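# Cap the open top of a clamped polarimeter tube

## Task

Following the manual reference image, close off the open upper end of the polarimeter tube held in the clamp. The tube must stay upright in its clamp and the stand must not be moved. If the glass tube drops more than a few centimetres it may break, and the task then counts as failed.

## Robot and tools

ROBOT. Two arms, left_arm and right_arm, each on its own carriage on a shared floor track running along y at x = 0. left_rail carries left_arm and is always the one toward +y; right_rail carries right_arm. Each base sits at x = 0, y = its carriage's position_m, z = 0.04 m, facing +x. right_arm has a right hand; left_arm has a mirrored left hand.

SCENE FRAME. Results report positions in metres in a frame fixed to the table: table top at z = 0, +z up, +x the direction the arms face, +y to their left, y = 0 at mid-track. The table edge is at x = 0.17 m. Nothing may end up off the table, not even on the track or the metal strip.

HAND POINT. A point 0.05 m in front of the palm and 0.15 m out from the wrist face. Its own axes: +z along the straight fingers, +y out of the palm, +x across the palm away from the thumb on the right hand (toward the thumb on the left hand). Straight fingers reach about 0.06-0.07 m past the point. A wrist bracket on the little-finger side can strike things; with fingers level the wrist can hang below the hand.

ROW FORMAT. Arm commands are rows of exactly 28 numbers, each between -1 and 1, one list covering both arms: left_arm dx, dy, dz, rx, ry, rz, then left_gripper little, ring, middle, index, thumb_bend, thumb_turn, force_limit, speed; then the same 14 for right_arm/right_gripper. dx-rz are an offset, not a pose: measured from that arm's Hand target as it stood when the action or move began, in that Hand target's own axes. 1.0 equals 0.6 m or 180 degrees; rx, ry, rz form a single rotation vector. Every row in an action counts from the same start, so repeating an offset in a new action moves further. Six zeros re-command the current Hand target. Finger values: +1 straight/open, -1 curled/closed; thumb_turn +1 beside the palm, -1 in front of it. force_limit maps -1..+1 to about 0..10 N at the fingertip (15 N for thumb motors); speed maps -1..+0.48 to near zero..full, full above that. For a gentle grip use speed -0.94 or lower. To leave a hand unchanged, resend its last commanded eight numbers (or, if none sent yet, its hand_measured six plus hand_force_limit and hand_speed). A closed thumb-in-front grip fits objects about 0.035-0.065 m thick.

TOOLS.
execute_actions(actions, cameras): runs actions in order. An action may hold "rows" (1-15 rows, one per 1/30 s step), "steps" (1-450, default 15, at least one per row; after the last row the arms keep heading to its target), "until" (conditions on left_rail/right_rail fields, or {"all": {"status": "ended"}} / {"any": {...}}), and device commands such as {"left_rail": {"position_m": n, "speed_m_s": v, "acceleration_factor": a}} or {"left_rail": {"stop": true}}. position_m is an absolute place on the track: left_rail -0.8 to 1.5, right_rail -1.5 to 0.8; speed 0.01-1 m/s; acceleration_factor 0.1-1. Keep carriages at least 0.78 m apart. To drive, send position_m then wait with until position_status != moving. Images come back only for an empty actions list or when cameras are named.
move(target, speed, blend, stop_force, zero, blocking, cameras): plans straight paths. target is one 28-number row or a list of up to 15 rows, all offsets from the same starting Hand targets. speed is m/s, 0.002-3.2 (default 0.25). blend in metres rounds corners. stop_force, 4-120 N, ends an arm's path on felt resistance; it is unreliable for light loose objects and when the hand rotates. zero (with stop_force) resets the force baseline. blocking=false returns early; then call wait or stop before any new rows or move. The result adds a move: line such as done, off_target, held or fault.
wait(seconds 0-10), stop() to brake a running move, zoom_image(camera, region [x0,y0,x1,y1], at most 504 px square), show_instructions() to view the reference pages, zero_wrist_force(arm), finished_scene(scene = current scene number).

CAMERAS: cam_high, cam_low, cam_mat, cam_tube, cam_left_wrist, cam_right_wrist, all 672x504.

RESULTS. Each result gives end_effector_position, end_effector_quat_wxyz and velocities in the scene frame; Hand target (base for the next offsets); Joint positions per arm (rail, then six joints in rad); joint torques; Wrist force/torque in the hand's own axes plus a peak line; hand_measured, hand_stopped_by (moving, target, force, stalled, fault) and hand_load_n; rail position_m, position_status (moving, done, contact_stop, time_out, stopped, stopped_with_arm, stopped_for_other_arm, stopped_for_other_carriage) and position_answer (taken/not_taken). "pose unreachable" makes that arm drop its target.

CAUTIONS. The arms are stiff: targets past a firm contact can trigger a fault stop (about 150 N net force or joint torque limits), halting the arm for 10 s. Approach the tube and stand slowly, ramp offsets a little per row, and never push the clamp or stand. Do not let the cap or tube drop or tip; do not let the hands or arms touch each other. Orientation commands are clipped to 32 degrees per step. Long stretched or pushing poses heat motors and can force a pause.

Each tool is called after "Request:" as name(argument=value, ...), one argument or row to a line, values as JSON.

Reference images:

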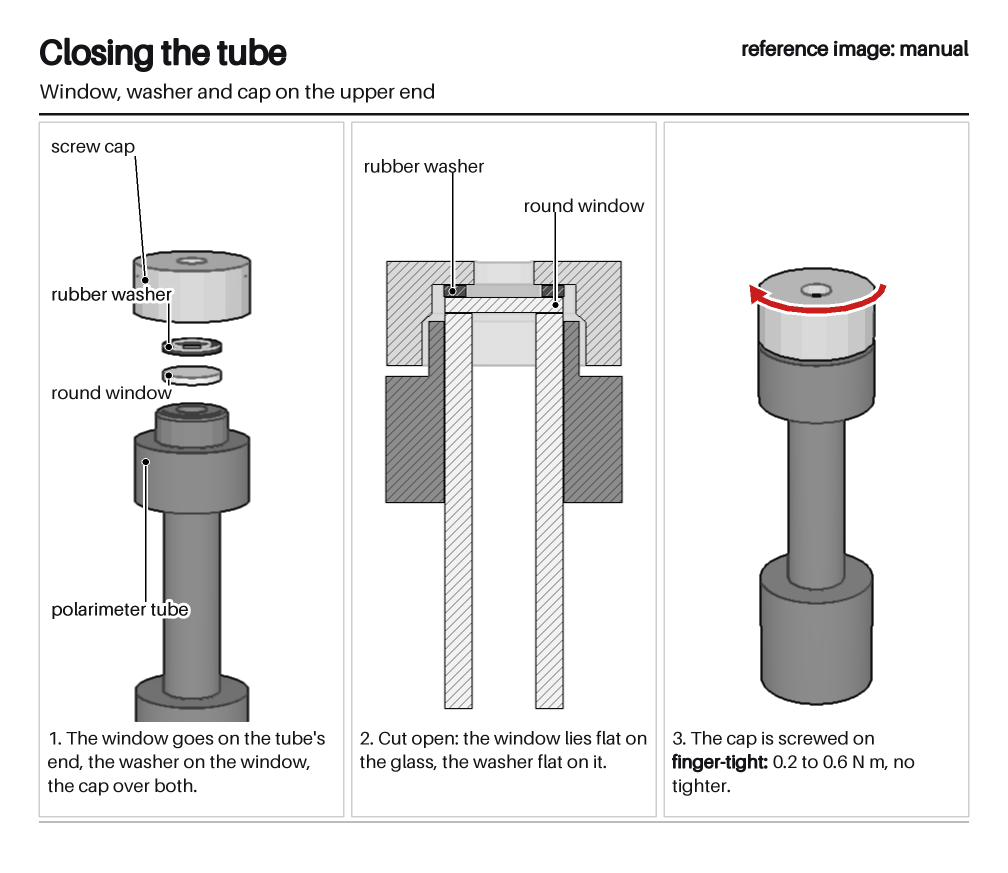

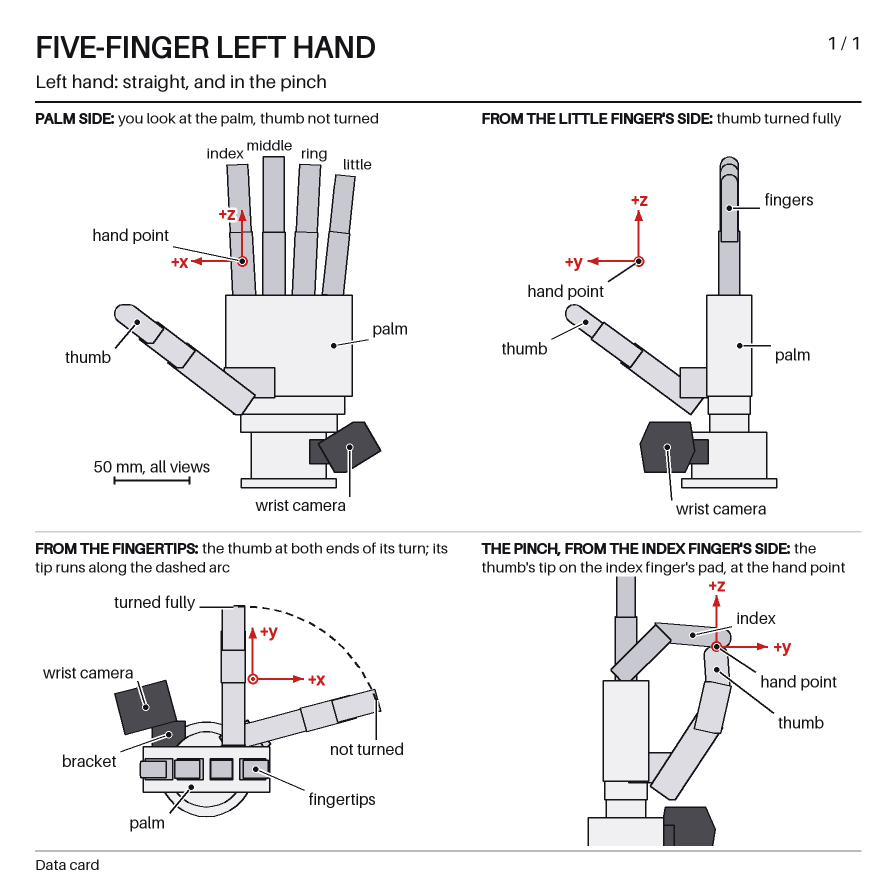

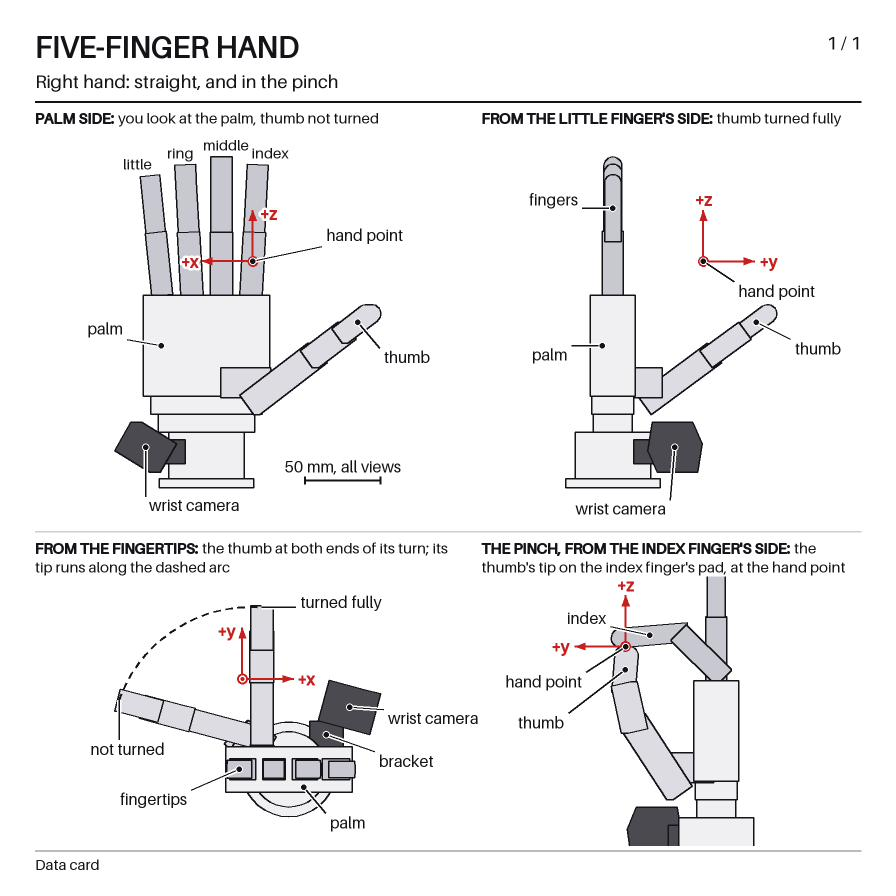

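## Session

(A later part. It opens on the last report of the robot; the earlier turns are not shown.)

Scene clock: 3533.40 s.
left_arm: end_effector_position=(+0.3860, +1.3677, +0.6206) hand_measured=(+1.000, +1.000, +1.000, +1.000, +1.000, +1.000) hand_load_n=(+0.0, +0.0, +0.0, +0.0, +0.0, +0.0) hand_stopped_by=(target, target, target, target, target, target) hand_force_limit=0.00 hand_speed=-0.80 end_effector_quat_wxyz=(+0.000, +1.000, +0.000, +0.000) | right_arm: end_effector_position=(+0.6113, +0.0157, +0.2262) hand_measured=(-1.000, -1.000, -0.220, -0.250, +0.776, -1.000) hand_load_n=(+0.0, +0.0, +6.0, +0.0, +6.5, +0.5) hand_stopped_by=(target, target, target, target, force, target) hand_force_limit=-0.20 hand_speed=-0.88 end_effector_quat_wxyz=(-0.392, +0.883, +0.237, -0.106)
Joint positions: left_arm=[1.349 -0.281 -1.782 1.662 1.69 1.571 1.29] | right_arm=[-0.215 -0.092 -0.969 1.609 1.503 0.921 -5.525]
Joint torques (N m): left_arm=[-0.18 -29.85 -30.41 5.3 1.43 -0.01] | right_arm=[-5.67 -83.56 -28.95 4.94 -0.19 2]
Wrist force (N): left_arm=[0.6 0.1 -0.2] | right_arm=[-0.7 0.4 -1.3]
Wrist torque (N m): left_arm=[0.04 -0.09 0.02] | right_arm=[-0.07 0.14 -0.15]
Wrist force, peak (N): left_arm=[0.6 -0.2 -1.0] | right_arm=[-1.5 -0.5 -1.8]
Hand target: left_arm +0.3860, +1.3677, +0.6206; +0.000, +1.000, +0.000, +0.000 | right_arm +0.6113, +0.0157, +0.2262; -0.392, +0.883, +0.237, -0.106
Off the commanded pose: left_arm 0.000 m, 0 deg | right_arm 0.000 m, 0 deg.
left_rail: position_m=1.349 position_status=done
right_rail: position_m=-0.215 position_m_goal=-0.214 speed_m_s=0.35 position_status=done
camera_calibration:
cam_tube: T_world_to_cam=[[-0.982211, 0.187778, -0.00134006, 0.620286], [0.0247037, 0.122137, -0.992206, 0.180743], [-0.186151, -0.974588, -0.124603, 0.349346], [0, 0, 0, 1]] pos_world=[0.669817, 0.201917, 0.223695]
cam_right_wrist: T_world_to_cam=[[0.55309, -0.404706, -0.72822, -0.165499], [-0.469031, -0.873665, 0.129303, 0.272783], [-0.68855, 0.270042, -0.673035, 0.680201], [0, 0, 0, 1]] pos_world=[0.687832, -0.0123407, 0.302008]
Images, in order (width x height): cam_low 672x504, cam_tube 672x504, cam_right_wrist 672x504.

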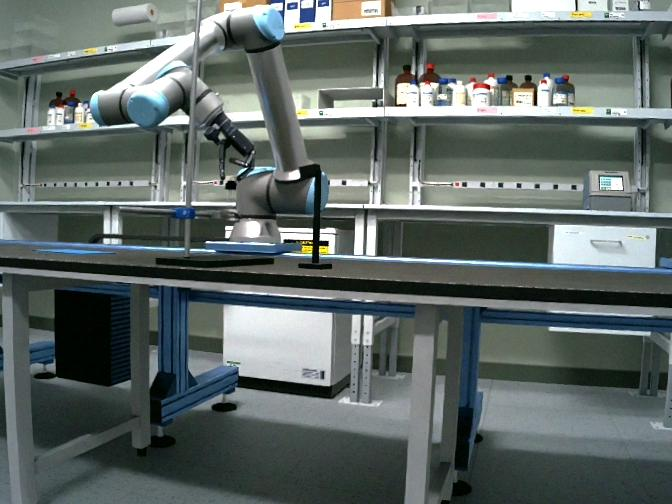

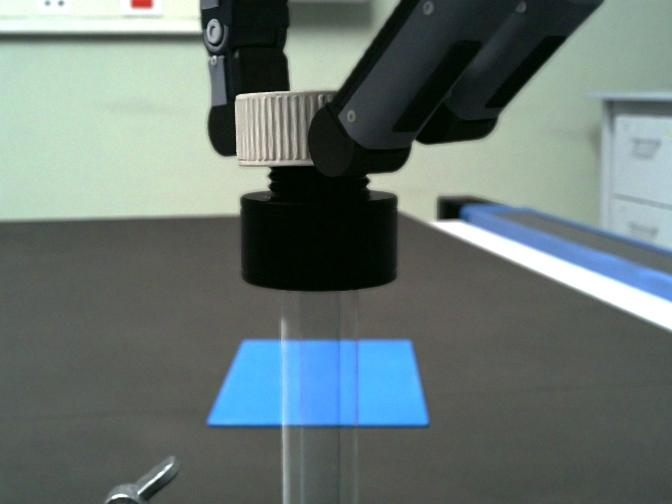

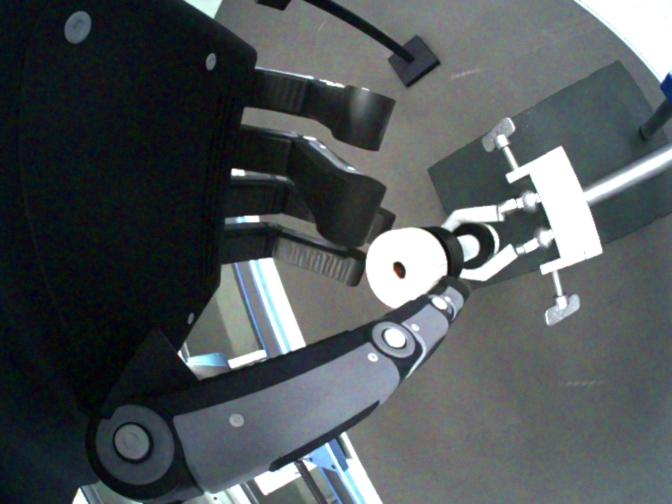

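Request:
execute_actions(
  actions=[
    {"rows": [[0,0,0,0,0,0,1,1,1,1,1,1,0,-0.8, 0,0,0,0,0,0,-1,-1,-0.22,-0.34,0.45,-1,-0.2,-0.9]], "steps": 45},
  ],
  cameras=["cam_tube"],
)

Request:
zoom_image(
  camera="cam_tube",
  region=[230, 70, 410, 250],
)

Scene clock: 3541.63 s.
left_arm: end_effector_position=(+0.3860, +1.3677, +0.6206) hand_measured=(+1.000, +1.000, +1.000, +1.000, +1.000, +1.000) hand_load_n=(+0.0, +0.0, +0.0, +0.0, +0.0, +0.0) hand_stopped_by=(target, target, target, target, target, target) hand_force_limit=0.00 hand_speed=-0.80 end_effector_quat_wxyz=(+0.000, +1.000, +0.000, +0.000) | right_arm: end_effector_position=(+0.6113, +0.0157, +0.2262) hand_measured=(-1.000, -1.000, -0.220, -0.332, +0.776, -1.000) hand_load_n=(+0.0, +0.0, +2.5, +4.5, +9.5, -1.0) hand_stopped_by=(target, target, target, force, force, target) hand_force_limit=-0.20 hand_speed=-0.90 end_effector_quat_wxyz=(-0.392, +0.883, +0.237, -0.106)
Joint positions: left_arm=[1.349 -0.281 -1.782 1.662 1.69 1.571 1.29] | right_arm=[-0.214 -0.092 -0.969 1.609 1.503 0.921 -5.525]
Joint torques (N m): left_arm=[3.79 -31.21 -30.39 5.49 1.03 0.02] | right_arm=[-6.69 -86.02 -31.64 4.96 1.82 2.52]
Wrist force (N): left_arm=[0.5 0.3 -0.4] | right_arm=[-0.9 -0.2 -0.7]
Wrist torque (N m): left_arm=[0.08 -0.10 0.01] | right_arm=[-0.13 0.17 -0.19]
Wrist force, peak (N): left_arm=[0.6 -0.2 -1.1] | right_arm=[-0.9 -0.6 -2.1]
Hand target: left_arm +0.3860, +1.3677, +0.6206; +0.000, +1.000, +0.000, +0.000 | right_arm +0.6113, +0.0157, +0.2262; -0.392, +0.883, +0.237, -0.106
Off the commanded pose: left_arm 0.000 m, 0 deg | right_arm 0.000 m, 0 deg.
left_rail: position_m=1.349 position_status=done
right_rail: position_m=-0.214 speed_m_s=0.35 position_status=done
camera_calibration:
cam_tube: T_world_to_cam=[[-0.982211, 0.187778, -0.00134006, 0.620286], [0.0247037, 0.122137, -0.992206, 0.180743], [-0.186151, -0.974588, -0.124603, 0.349346], [0, 0, 0, 1]] pos_world=[0.669817, 0.201917, 0.223695]
Images, in order (width x height): cam_tube 672x504.

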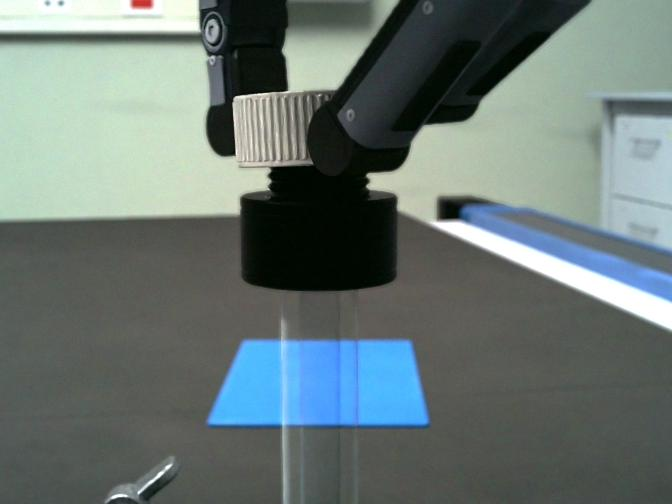

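Scaled by 2.800 from the camera's 672x504 image, which has a finer 960x720 frame.

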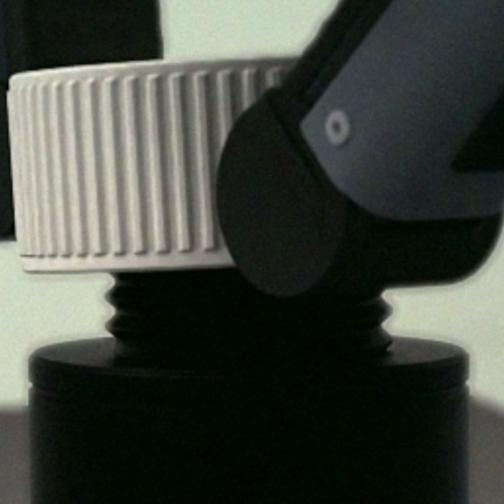

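Request:
move(
  target=[0,0,0,0,0,0,1,1,1,1,1,1,0,-0.8, 0,-0.00248,-0.00223,0,0,0,-1,-1,-0.22,-0.34,0.45,-1,-0.2,-0.9],
  speed=0.01,
  cameras=["cam_tube","cam_low"],
)

Request:
zoom_image(
  camera="cam_tube",
  region=[230, 70, 410, 250],
)

Request:
zoom_image(
  camera="cam_low",
  region=[220, 165, 244, 189],
)

Scene clock: 3551.40 s.
left_arm: end_effector_position=(+0.3860, +1.3677, +0.6206) hand_measured=(+1.000, +1.000, +1.000, +1.000, +1.000, +1.000) hand_load_n=(+0.0, +0.0, +0.0, +0.0, -0.5, +0.0) hand_stopped_by=(target, target, target, target, target, target) hand_force_limit=0.00 hand_speed=-0.80 end_effector_quat_wxyz=(+0.000, +1.000, +0.000, +0.000) | right_arm: end_effector_position=(+0.6113, +0.0157, +0.2281) hand_measured=(-1.000, -1.000, -0.220, -0.332, +0.776, -1.000) hand_load_n=(+0.5, +0.0, +2.5, +4.5, +9.0, -1.0) hand_stopped_by=(target, target, target, force, force, target) hand_force_limit=-0.20 hand_speed=-0.90 end_effector_quat_wxyz=(-0.392, +0.883, +0.237, -0.106)
Joint positions: left_arm=[1.349 -0.281 -1.782 1.662 1.69 1.571 1.29] | right_arm=[-0.214 -0.092 -0.971 1.608 1.506 0.921 -5.525]
Joint torques (N m): left_arm=[-0.27 -29.58 -30 5.83 1.86 0.09] | right_arm=[-0.96 -83.89 -42.96 7.72 1.55 2.69]
Wrist force (N): left_arm=[0.3 0.0 -0.6] | right_arm=[-1.2 0.6 -0.1]
Wrist torque (N m): left_arm=[0.04 -0.06 0.00] | right_arm=[-0.02 0.17 -0.17]
Wrist force, peak (N): left_arm=[0.5 0.2 -1.0] | right_arm=[-1.1 0.2 -1.2]
Hand target: left_arm +0.3860, +1.3677, +0.6206; +0.000, +1.000, +0.000, +0.000 | right_arm +0.6113, +0.0157, +0.2282; -0.392, +0.883, +0.237, -0.106
Off the commanded pose: left_arm 0.000 m, 0 deg | right_arm 0.000 m, 0 deg.
left_rail: position_m=1.349 position_status=done
right_rail: position_m=-0.214 speed_m_s=0.35 position_status=done
move: done
camera_calibration:
cam_tube: T_world_to_cam=[[-0.982211, 0.187778, -0.00134006, 0.620286], [0.0247037, 0.122137, -0.992206, 0.180743], [-0.186151, -0.974588, -0.124603, 0.349346], [0, 0, 0, 1]] pos_world=[0.669817, 0.201917, 0.223695]
Images, in order (width x height): cam_low 672x504, cam_tube 672x504.

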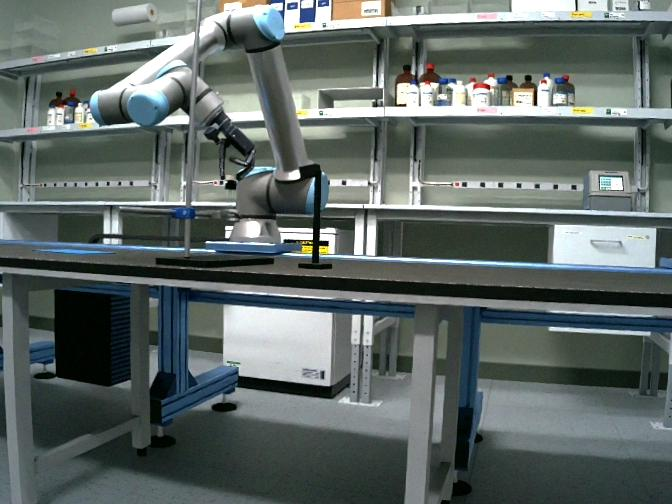

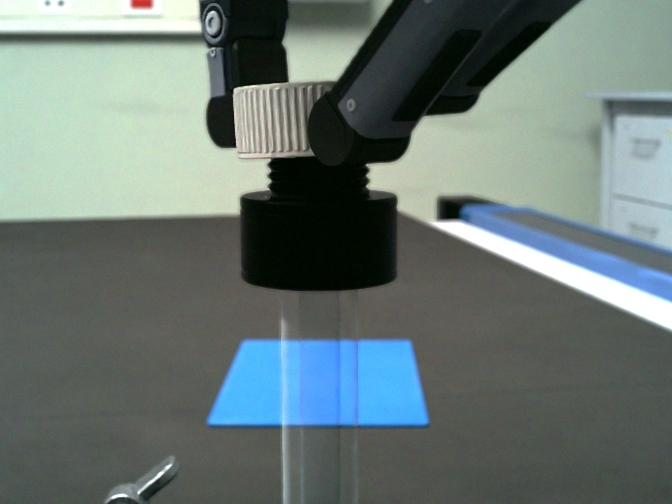

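Scaled by 2.800 from the camera's 672x504 image, which has a finer 960x720 frame.

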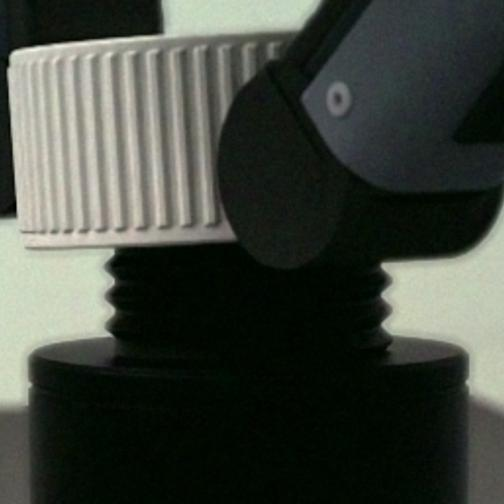

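Scaled by 21.000 from the camera's 672x504 image, which has a finer 960x720 frame.

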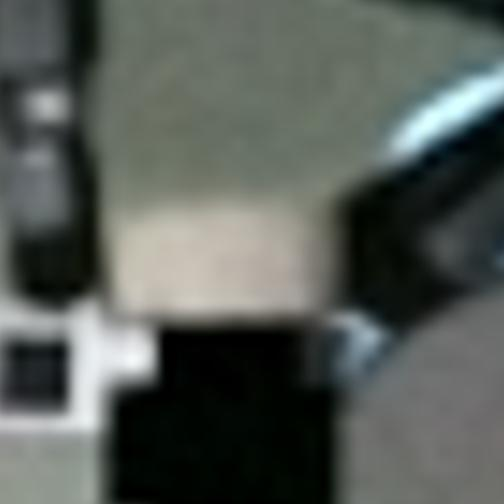

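Request:
move(
  target=[0,0,0,0,0,0,1,1,1,1,1,1,0,-0.8, -0.00173,0.00119,0.00242,-0.0111,0.01288,-0.0143,-1,-1,-0.22,-0.34,0.45,-1,-0.2,-0.9],
  speed=0.01,
  cameras=["cam_tube","cam_low","cam_right_wrist"],
)

Request:
zoom_image(
  camera="cam_tube",
  region=[230, 70, 410, 250],
)

Request:
zoom_image(
  camera="cam_low",
  region=[220, 165, 244, 189],
)

Request:
zoom_image(
  camera="cam_right_wrist",
  region=[350, 210, 470, 320],
)

Scene clock: 3573.97 s.
left_arm: end_effector_position=(+0.3860, +1.3677, +0.6206) hand_measured=(+1.000, +1.000, +1.000, +1.000, +1.000, +1.000) hand_load_n=(+0.0, +0.0, +0.0, +0.0, -0.5, +0.0) hand_stopped_by=(target, target, target, target, target, target) hand_force_limit=0.00 hand_speed=-0.80 end_effector_quat_wxyz=(+0.000, +1.000, +0.000, +0.000) | right_arm: end_effector_position=(+0.6101, +0.0157, +0.2267) hand_measured=(-1.000, -1.000, -0.220, -0.332, +0.776, -1.000) hand_load_n=(+0.0, +0.0, +2.5, +4.5, +9.0, -0.5) hand_stopped_by=(target, target, target, force, force, target) hand_force_limit=-0.20 hand_speed=-0.90 end_effector_quat_wxyz=(-0.384, +0.886, +0.250, -0.076)
Joint positions: left_arm=[1.349 -0.281 -1.782 1.662 1.69 1.571 1.29] | right_arm=[-0.214 -0.094 -1 1.632 1.446 0.916 -5.532]
Joint torques (N m): left_arm=[-0.39 -31.63 -29.49 5.45 1.46 0.3] | right_arm=[-13.59 -83.45 -22.83 2.07 -4.34 -2.71]
Wrist force (N): left_arm=[0.3 -0.1 -0.7] | right_arm=[-1.0 0.8 -0.1]
Wrist torque (N m): left_arm=[0.04 -0.07 0.01] | right_arm=[-0.01 0.13 0.06]
Wrist force, peak (N): left_arm=[0.8 -0.3 -0.6] | right_arm=[-1.2 0.2 -1.3]
Hand target: left_arm +0.3860, +1.3677, +0.6206; +0.000, +1.000, +0.000, +0.000 | right_arm +0.6101, +0.0157, +0.2267; -0.384, +0.886, +0.250, -0.075
Off the commanded pose: left_arm 0.000 m, 0 deg | right_arm 0.000 m, 0 deg.
left_rail: position_m=1.349 position_status=done
right_rail: position_m=-0.214 speed_m_s=0.35 position_status=done
move: done
camera_calibration:
cam_tube: T_world_to_cam=[[-0.982211, 0.187778, -0.00134006, 0.620286], [0.0247037, 0.122137, -0.992206, 0.180743], [-0.186151, -0.974588, -0.124603, 0.349346], [0, 0, 0, 1]] pos_world=[0.669817, 0.201917, 0.223695]
cam_right_wrist: T_world_to_cam=[[0.602264, -0.404506, -0.688225, -0.20349], [-0.476728, -0.873753, 0.0963673, 0.284312], [-0.640319, 0.270057, -0.719069, 0.660771], [0, 0, 0, 1]] pos_world=[0.681198, -0.0123408, 0.307694]
Images, in order (width x height): cam_low 672x504, cam_tube 672x504, cam_right_wrist 672x504.

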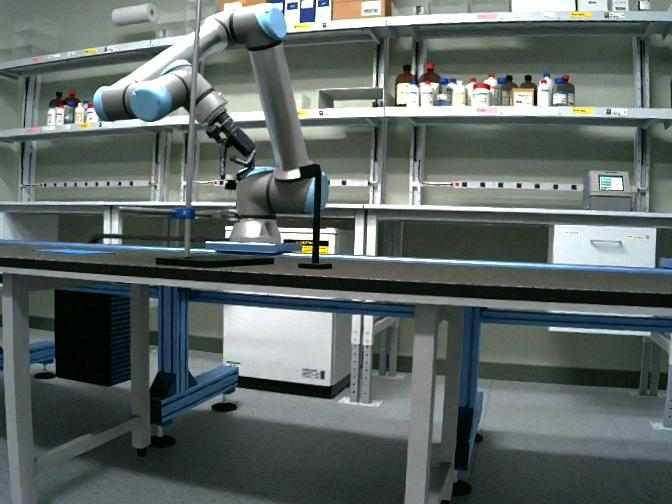

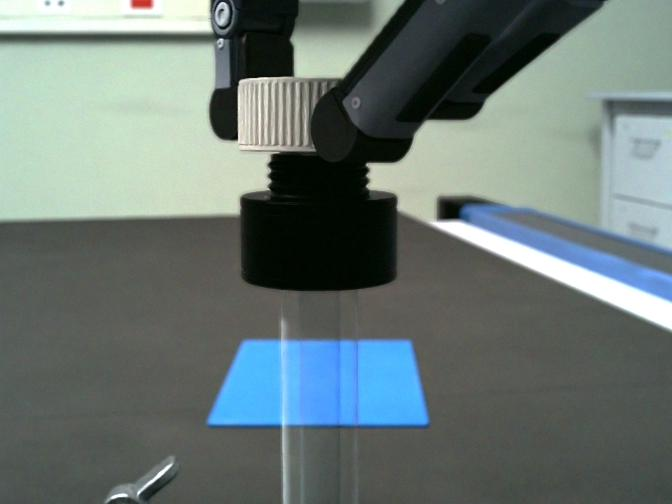

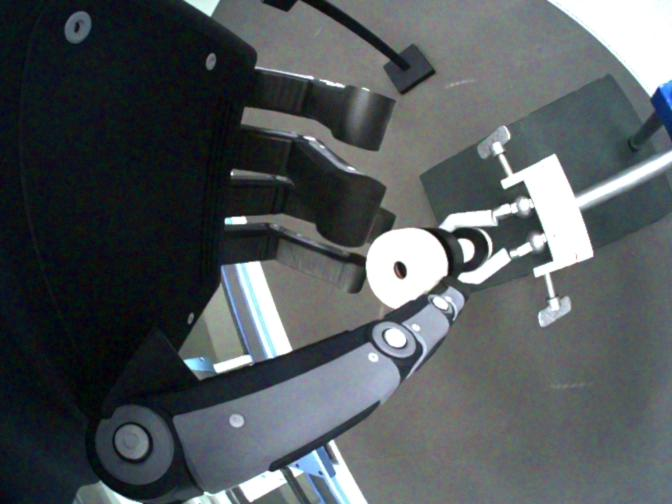

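Scaled by 2.800 from the camera's 672x504 image, which has a finer 960x720 frame.

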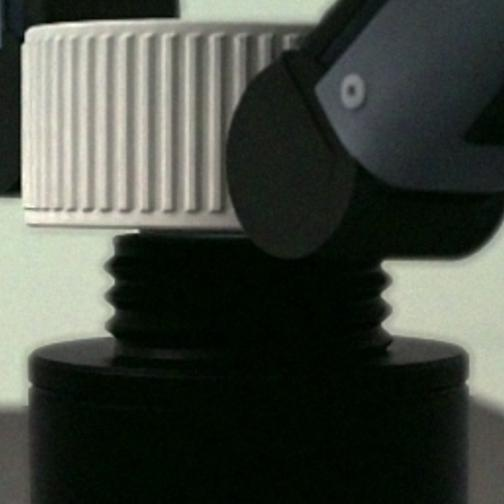

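Scaled by 21.000 from the camera's 672x504 image, which has a finer 960x720 frame.

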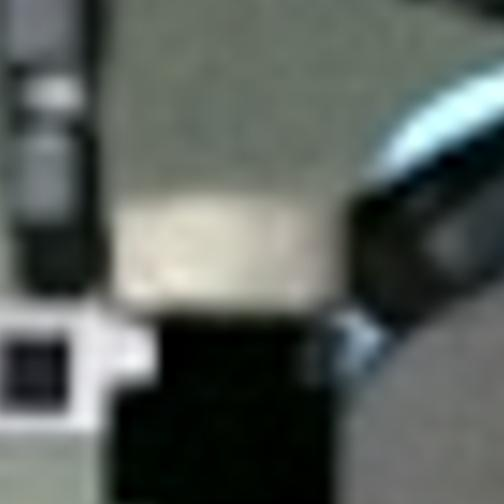

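Scaled by 4.200 from the camera's 672x504 image, which has a finer 960x720 frame.

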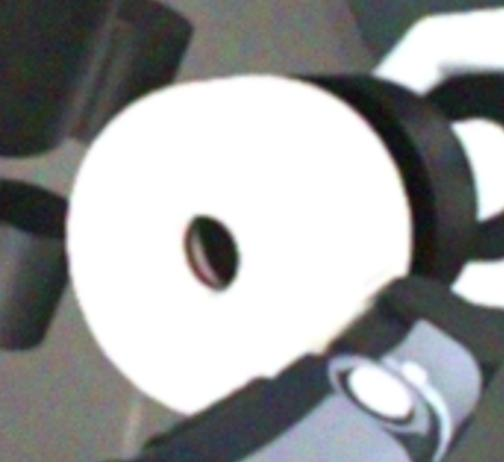

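Request:
move(
  target=[0,0,0,0,0,0,1,1,1,1,1,1,0,-0.8, -0.0004,0.0048,0.00465,0,0,0,-1,-1,-0.22,-0.34,0.45,-1,-0.2,-0.9],
  speed=0.004,
  stop_force=4,
  cameras=["cam_tube","cam_low"],
)

Request:
zoom_image(
  camera="cam_tube",
  region=[230, 70, 410, 250],
)

Request:
zoom_image(
  camera="cam_low",
  region=[220, 165, 244, 189],
)

Scene clock: 3585.60 s.
left_arm: end_effector_position=(+0.3860, +1.3677, +0.6206) hand_measured=(+1.000, +1.000, +1.000, +1.000, +1.000, +1.000) hand_load_n=(+0.0, +0.0, +0.0, +0.0, +0.0, +0.0) hand_stopped_by=(target, target, target, target, target, target) hand_force_limit=0.00 hand_speed=-0.80 end_effector_quat_wxyz=(+0.000, +1.000, +0.000, +0.000) | right_arm: end_effector_position=(+0.6101, +0.0157, +0.2238) hand_measured=(-1.000, -1.000, -0.220, -0.332, +0.776, -1.000) hand_load_n=(+0.0, +0.0, +2.0, +3.0, +9.0, -1.0) hand_stopped_by=(target, target, target, force, force, target) hand_force_limit=-0.20 hand_speed=-0.90 end_effector_quat_wxyz=(-0.384, +0.886, +0.250, -0.075)
Joint positions: left_arm=[1.349 -0.281 -1.782 1.662 1.69 1.571 1.29] | right_arm=[-0.214 -0.094 -0.998 1.634 1.441 0.916 -5.532]
Joint torques (N m): left_arm=[1.84 -33.71 -31.31 5.57 1.24 0.06] | right_arm=[-12.37 -80.81 -35.49 7 -3.06 -3.11]
Wrist force (N): left_arm=[0.3 -0.3 -0.5] | right_arm=[-0.7 -3.9 -4.4]
Wrist torque (N m): left_arm=[-0.01 -0.06 0.01] | right_arm=[-0.15 0.15 0.03]
Wrist force, peak (N): left_arm=[0.8 0.1 -0.5] | right_arm=[-0.4 -4.2 -4.7]
Hand target: left_arm +0.3860, +1.3677, +0.6206; +0.000, +1.000, +0.000, +0.000 | right_arm +0.6101, +0.0157, +0.2238; -0.384, +0.886, +0.250, -0.075 (not the last commanded pose)
Off the commanded pose: left_arm 0.000 m, 0 deg | right_arm 0.001 m, 0 deg.
left_rail: position_m=1.349 position_status=done
right_rail: position_m=-0.214 speed_m_s=0.35 position_status=done
move: contact (right_arm)
camera_calibration:
cam_tube: T_world_to_cam=[[-0.982211, 0.187778, -0.00134006, 0.620286], [0.0247037, 0.122137, -0.992206, 0.180743], [-0.186151, -0.974588, -0.124603, 0.349346], [0, 0, 0, 1]] pos_world=[0.669817, 0.201917, 0.223695]
Images, in order (width x height): cam_low 672x504, cam_tube 672x504.

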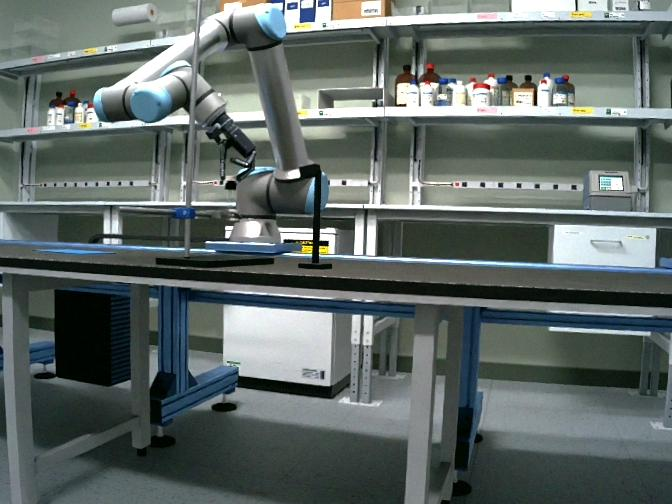

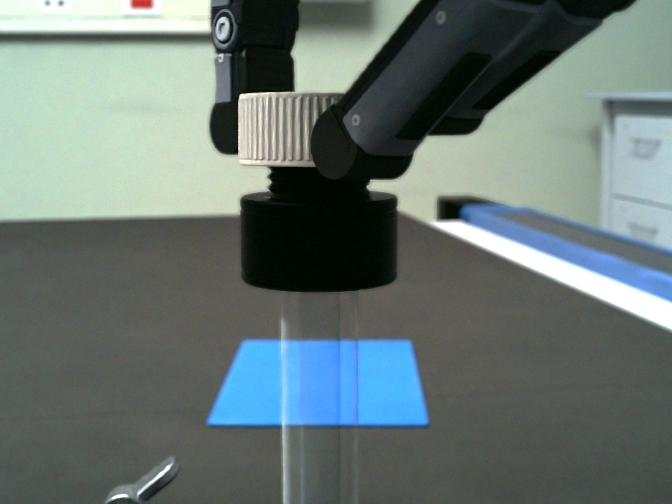

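Scaled by 2.800 from the camera's 672x504 image, which has a finer 960x720 frame.

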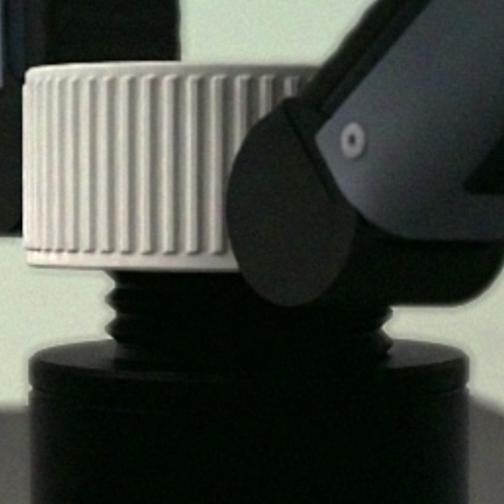

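Scaled by 21.000 from the camera's 672x504 image, which has a finer 960x720 frame.

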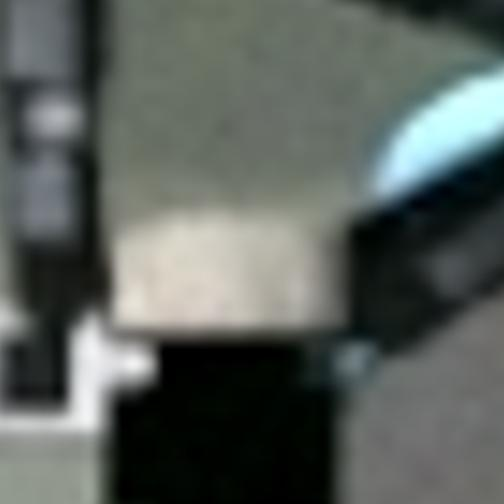

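Request:
move(
  target=[
    [0,0,0,0,0,0,1,1,1,1,1,1,0,-0.8, 0.01413,-0.0027,0.00428,-0.00647,0.0798,0.0772,-1,-1,-0.22,-0.34,0.45,-1,-0.2,-0.9],
    [0,0,0,0,0,0,1,1,1,1,1,1,0,-0.8, 0.02908,-0.00179,0.0049,-0.01293,0.1596,0.15444,-1,-1,-0.22,-0.34,0.45,-1,-0.2,-0.9],
  ],
  speed=0.06,
  blend=[0.003, 0],
  cameras=["cam_tube","cam_low"],
)

Request:
zoom_image(
  camera="cam_tube",
  region=[230, 70, 410, 250],
)

Request:
zoom_image(
  camera="cam_low",
  region=[220, 165, 244, 189],
)

Scene clock: 3610.17 s.
left_arm: end_effector_position=(+0.3860, +1.3677, +0.6206) hand_measured=(+1.000, +1.000, +1.000, +1.000, +1.000, +1.000) hand_load_n=(+0.0, +0.0, +0.0, +0.0, +0.0, +0.0) hand_stopped_by=(target, target, target, target, target, target) hand_force_limit=0.00 hand_speed=-0.80 end_effector_quat_wxyz=(+0.000, +1.000, +0.000, +0.000) | right_arm: end_effector_position=(+0.6238, +0.0269, +0.2235) hand_measured=(-1.000, -1.000, -0.220, -0.332, +0.776, -1.000) hand_load_n=(+0.0, +0.0, +6.0, +3.5, +6.0, -2.0) hand_stopped_by=(target, target, target, force, force, target) hand_force_limit=-0.20 hand_speed=-0.90 end_effector_quat_wxyz=(-0.386, +0.918, -0.068, +0.060)
Joint positions: left_arm=[1.349 -0.281 -1.782 1.662 1.69 1.571 1.29] | right_arm=[-0.214 -0.138 -1.165 1.757 0.886 0.771 -4.663]
Joint torques (N m): left_arm=[1 -35.03 -30.73 5.67 1.44 0.4] | right_arm=[10.85 -73.34 -25.25 0.88 4.57 2.16]
Wrist force (N): left_arm=[0.1 0.0 -0.4] | right_arm=[-1.8 -6.4 3.5]
Wrist torque (N m): left_arm=[0.03 -0.04 -0.01] | right_arm=[-0.06 0.04 -0.31]
Wrist force, peak (N): left_arm=[0.8 -0.1 -0.7] | right_arm=[-1.1 -7.7 2.5]
Hand target: left_arm +0.3860, +1.3677, +0.6206; +0.000, +1.000, +0.000, +0.000 | right_arm +0.6238, +0.0269, +0.2235; -0.386, +0.918, -0.068, +0.060
Off the commanded pose: left_arm 0.000 m, 0 deg | right_arm 0.000 m, 0 deg.
left_rail: position_m=1.349 position_status=done
right_rail: position_m=-0.214 speed_m_s=0.35 position_status=done
move: done
camera_calibration:
cam_tube: T_world_to_cam=[[-0.982211, 0.187778, -0.00134006, 0.620286], [0.0247037, 0.122137, -0.992206, 0.180743], [-0.186151, -0.974588, -0.124603, 0.349346], [0, 0, 0, 1]] pos_world=[0.669817, 0.201917, 0.223695]
Images, in order (width x height): cam_low 672x504, cam_tube 672x504.

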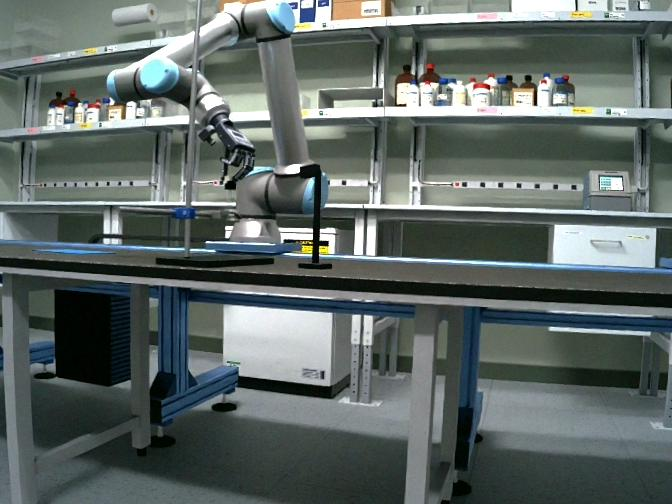

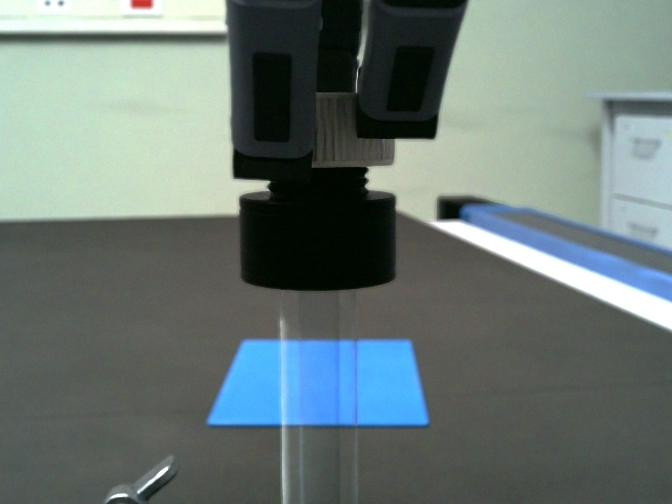

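Scaled by 2.800 from the camera's 672x504 image, which has a finer 960x720 frame.

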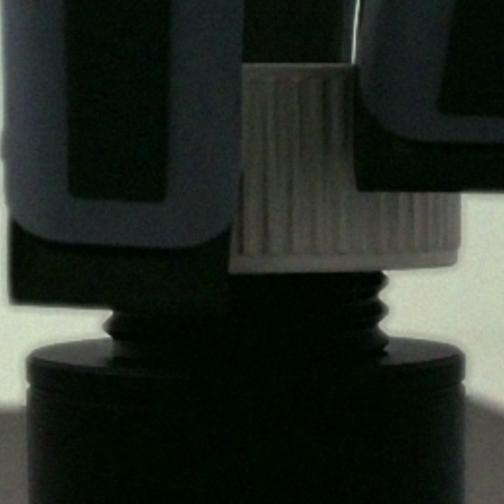

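Scaled by 21.000 from the camera's 672x504 image, which has a finer 960x720 frame.

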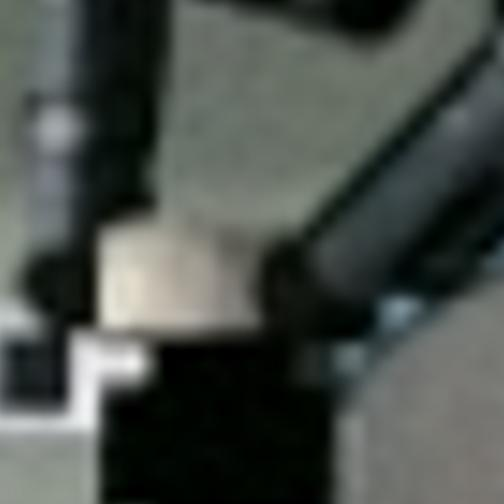

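Request:
move(
  target=[0,0,0,0,0,0,1,1,1,1,1,1,0,-0.8, -0.00037,-0.0015,0.00152,0,0,0,-1,-1,-0.22,-0.34,0.45,-1,-0.2,-0.9],
  speed=0.01,
  cameras=["cam_tube","cam_low"],
)

Request:
zoom_image(
  camera="cam_tube",
  region=[230, 70, 410, 250],
)

Request:
zoom_image(
  camera="cam_low",
  region=[220, 165, 244, 189],
)

Scene clock: 3621.70 s.
left_arm: end_effector_position=(+0.3860, +1.3677, +0.6206) hand_measured=(+1.000, +1.000, +1.000, +1.000, +1.000, +1.000) hand_load_n=(+0.0, +0.5, +0.0, +0.0, +0.0, +0.0) hand_stopped_by=(target, target, target, target, target, target) hand_force_limit=0.00 hand_speed=-0.80 end_effector_quat_wxyz=(+0.000, +1.000, +0.000, +0.000) | right_arm: end_effector_position=(+0.6237, +0.0281, +0.2235) hand_measured=(-1.000, -1.000, -0.220, -0.332, +0.776, -1.000) hand_load_n=(+0.0, +0.0, +3.5, +2.0, +8.5, -1.0) hand_stopped_by=(target, target, target, force, force, target) hand_force_limit=-0.20 hand_speed=-0.90 end_effector_quat_wxyz=(-0.386, +0.918, -0.068, +0.060)
Joint positions: left_arm=[1.349 -0.281 -1.782 1.662 1.69 1.571 1.29] | right_arm=[-0.215 -0.136 -1.166 1.756 0.884 0.772 -4.659]
Joint torques (N m): left_arm=[-0.42 -33.4 -31.32 5.42 1.31 0.33] | right_arm=[16.64 -71.53 -42.58 1.55 2.38 2.71]
Wrist force (N): left_arm=[0.4 -0.2 0.0] | right_arm=[0.2 -0.2 -2.5]
Wrist torque (N m): left_arm=[-0.01 -0.07 0.01] | right_arm=[-0.13 0.12 -0.23]
Wrist force, peak (N): left_arm=[0.4 -0.2 -0.9] | right_arm=[-1.4 -7.4 2.4]
Hand target: left_arm +0.3860, +1.3677, +0.6206; +0.000, +1.000, +0.000, +0.000 | right_arm +0.6238, +0.0282, +0.2235; -0.386, +0.918, -0.068, +0.060
Off the commanded pose: left_arm 0.000 m, 0 deg | right_arm 0.000 m, 0 deg.
left_rail: position_m=1.349 position_status=done
right_rail: position_m=-0.215 position_m_goal=-0.214 speed_m_s=0.35 position_status=done
move: done
camera_calibration:
cam_tube: T_world_to_cam=[[-0.982211, 0.187778, -0.00134006, 0.620286], [0.0247037, 0.122137, -0.992206, 0.180743], [-0.186151, -0.974588, -0.124603, 0.349346], [0, 0, 0, 1]] pos_world=[0.669817, 0.201917, 0.223695]
Images, in order (width x height): cam_low 672x504, cam_tube 672x504.

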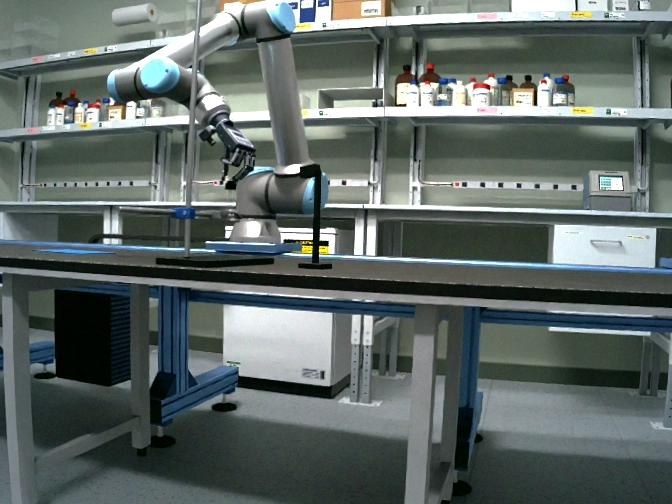

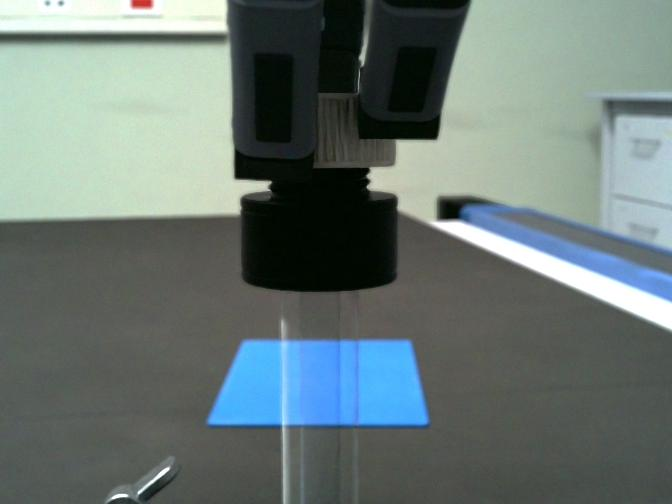

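Scaled by 2.800 from the camera's 672x504 image, which has a finer 960x720 frame.

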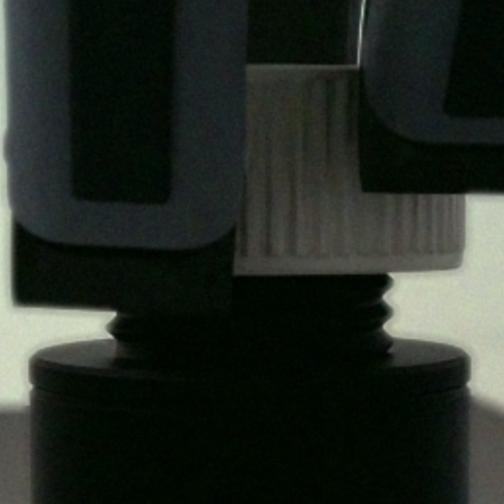

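Scaled by 21.000 from the camera's 672x504 image, which has a finer 960x720 frame.

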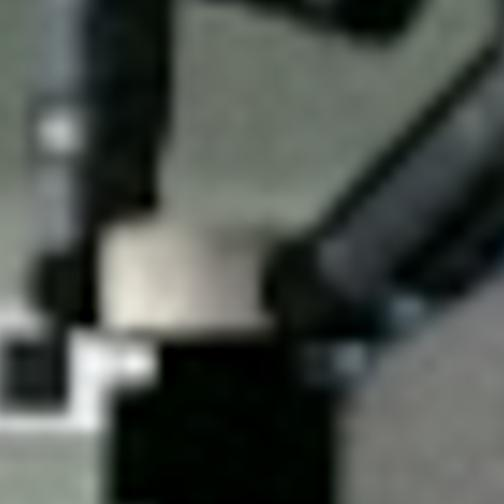

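Request:
execute_actions(
  actions=[],
  cameras=["cam_right_wrist"],
)

Request:
zoom_image(
  camera="cam_right_wrist",
  region=[350, 200, 490, 320],
)

Scene clock: 3631.43 s.
left_arm: end_effector_position=(+0.3860, +1.3677, +0.6206) hand_measured=(+1.000, +1.000, +1.000, +1.000, +1.000, +1.000) hand_load_n=(+0.0, +0.0, +0.0, +0.0, +0.0, +0.0) hand_stopped_by=(target, target, target, target, target, target) hand_force_limit=0.00 hand_speed=-0.80 end_effector_quat_wxyz=(+0.000, +1.000, +0.000, +0.000) | right_arm: end_effector_position=(+0.6238, +0.0282, +0.2235) hand_measured=(-1.000, -1.000, -0.220, -0.332, +0.776, -1.000) hand_load_n=(+0.0, +0.0, +3.5, +2.0, +8.5, -1.0) hand_stopped_by=(target, target, target, force, force, target) hand_force_limit=-0.20 hand_speed=-0.90 end_effector_quat_wxyz=(-0.386, +0.918, -0.068, +0.060)
Joint positions: left_arm=[1.349 -0.281 -1.782 1.662 1.69 1.571 1.29] | right_arm=[-0.215 -0.136 -1.166 1.756 0.884 0.772 -4.659]
Joint velocities: within noise
Joint torques (N m): left_arm=[-0.14 -32.36 -31.34 6.2 1.55 -0.04] | right_arm=[16.42 -72.18 -41.74 1.42 -3.3 2.3]
Wrist force (N): left_arm=[0.1 0.1 -0.5] | right_arm=[0.2 -0.7 -3.7]
Wrist torque (N m): left_arm=[0.05 -0.04 0.00] | right_arm=[-0.19 0.13 -0.23]
Wrist force, peak (N): left_arm=[0.4 0.2 -0.8] | right_arm=[0.0 -1.0 -4.5]
Hand target: left_arm +0.3860, +1.3677, +0.6206; +0.000, +1.000, +0.000, +0.000 | right_arm +0.6238, +0.0282, +0.2235; -0.386, +0.918, -0.068, +0.060
Off the commanded pose: left_arm 0.000 m, 0 deg | right_arm 0.000 m, 0 deg.
left_rail: position_m=1.349 position_status=done
right_rail: position_m=-0.215 position_m_goal=-0.214 speed_m_s=0.35 position_status=done
camera_calibration:
cam_right_wrist: T_world_to_cam=[[0.200907, -0.697278, -0.68807, 0.0496288], [-0.927147, -0.362123, 0.0962541, 0.568662], [-0.316282, 0.618604, -0.719232, 0.451984], [0, 0, 0, 1]] pos_world=[0.660217, -0.0390691, 0.304494]
Images, in order (width x height): cam_right_wrist 672x504.

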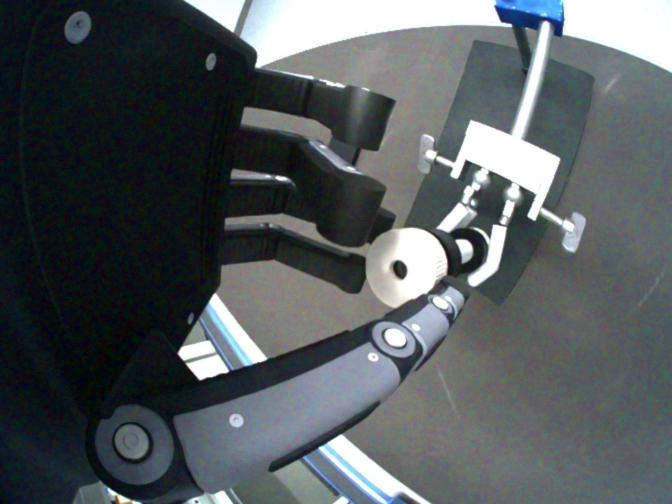

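Scaled by 3.600 from the camera's 672x504 image, which has a finer 960x720 frame.

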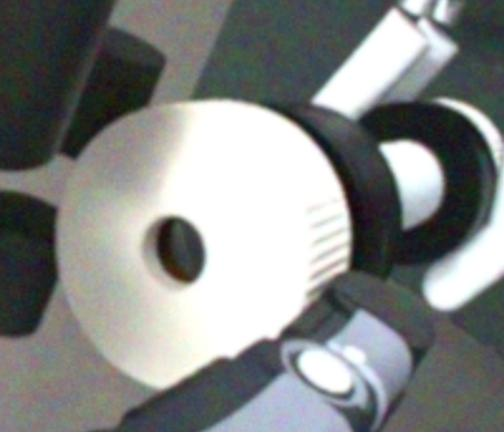

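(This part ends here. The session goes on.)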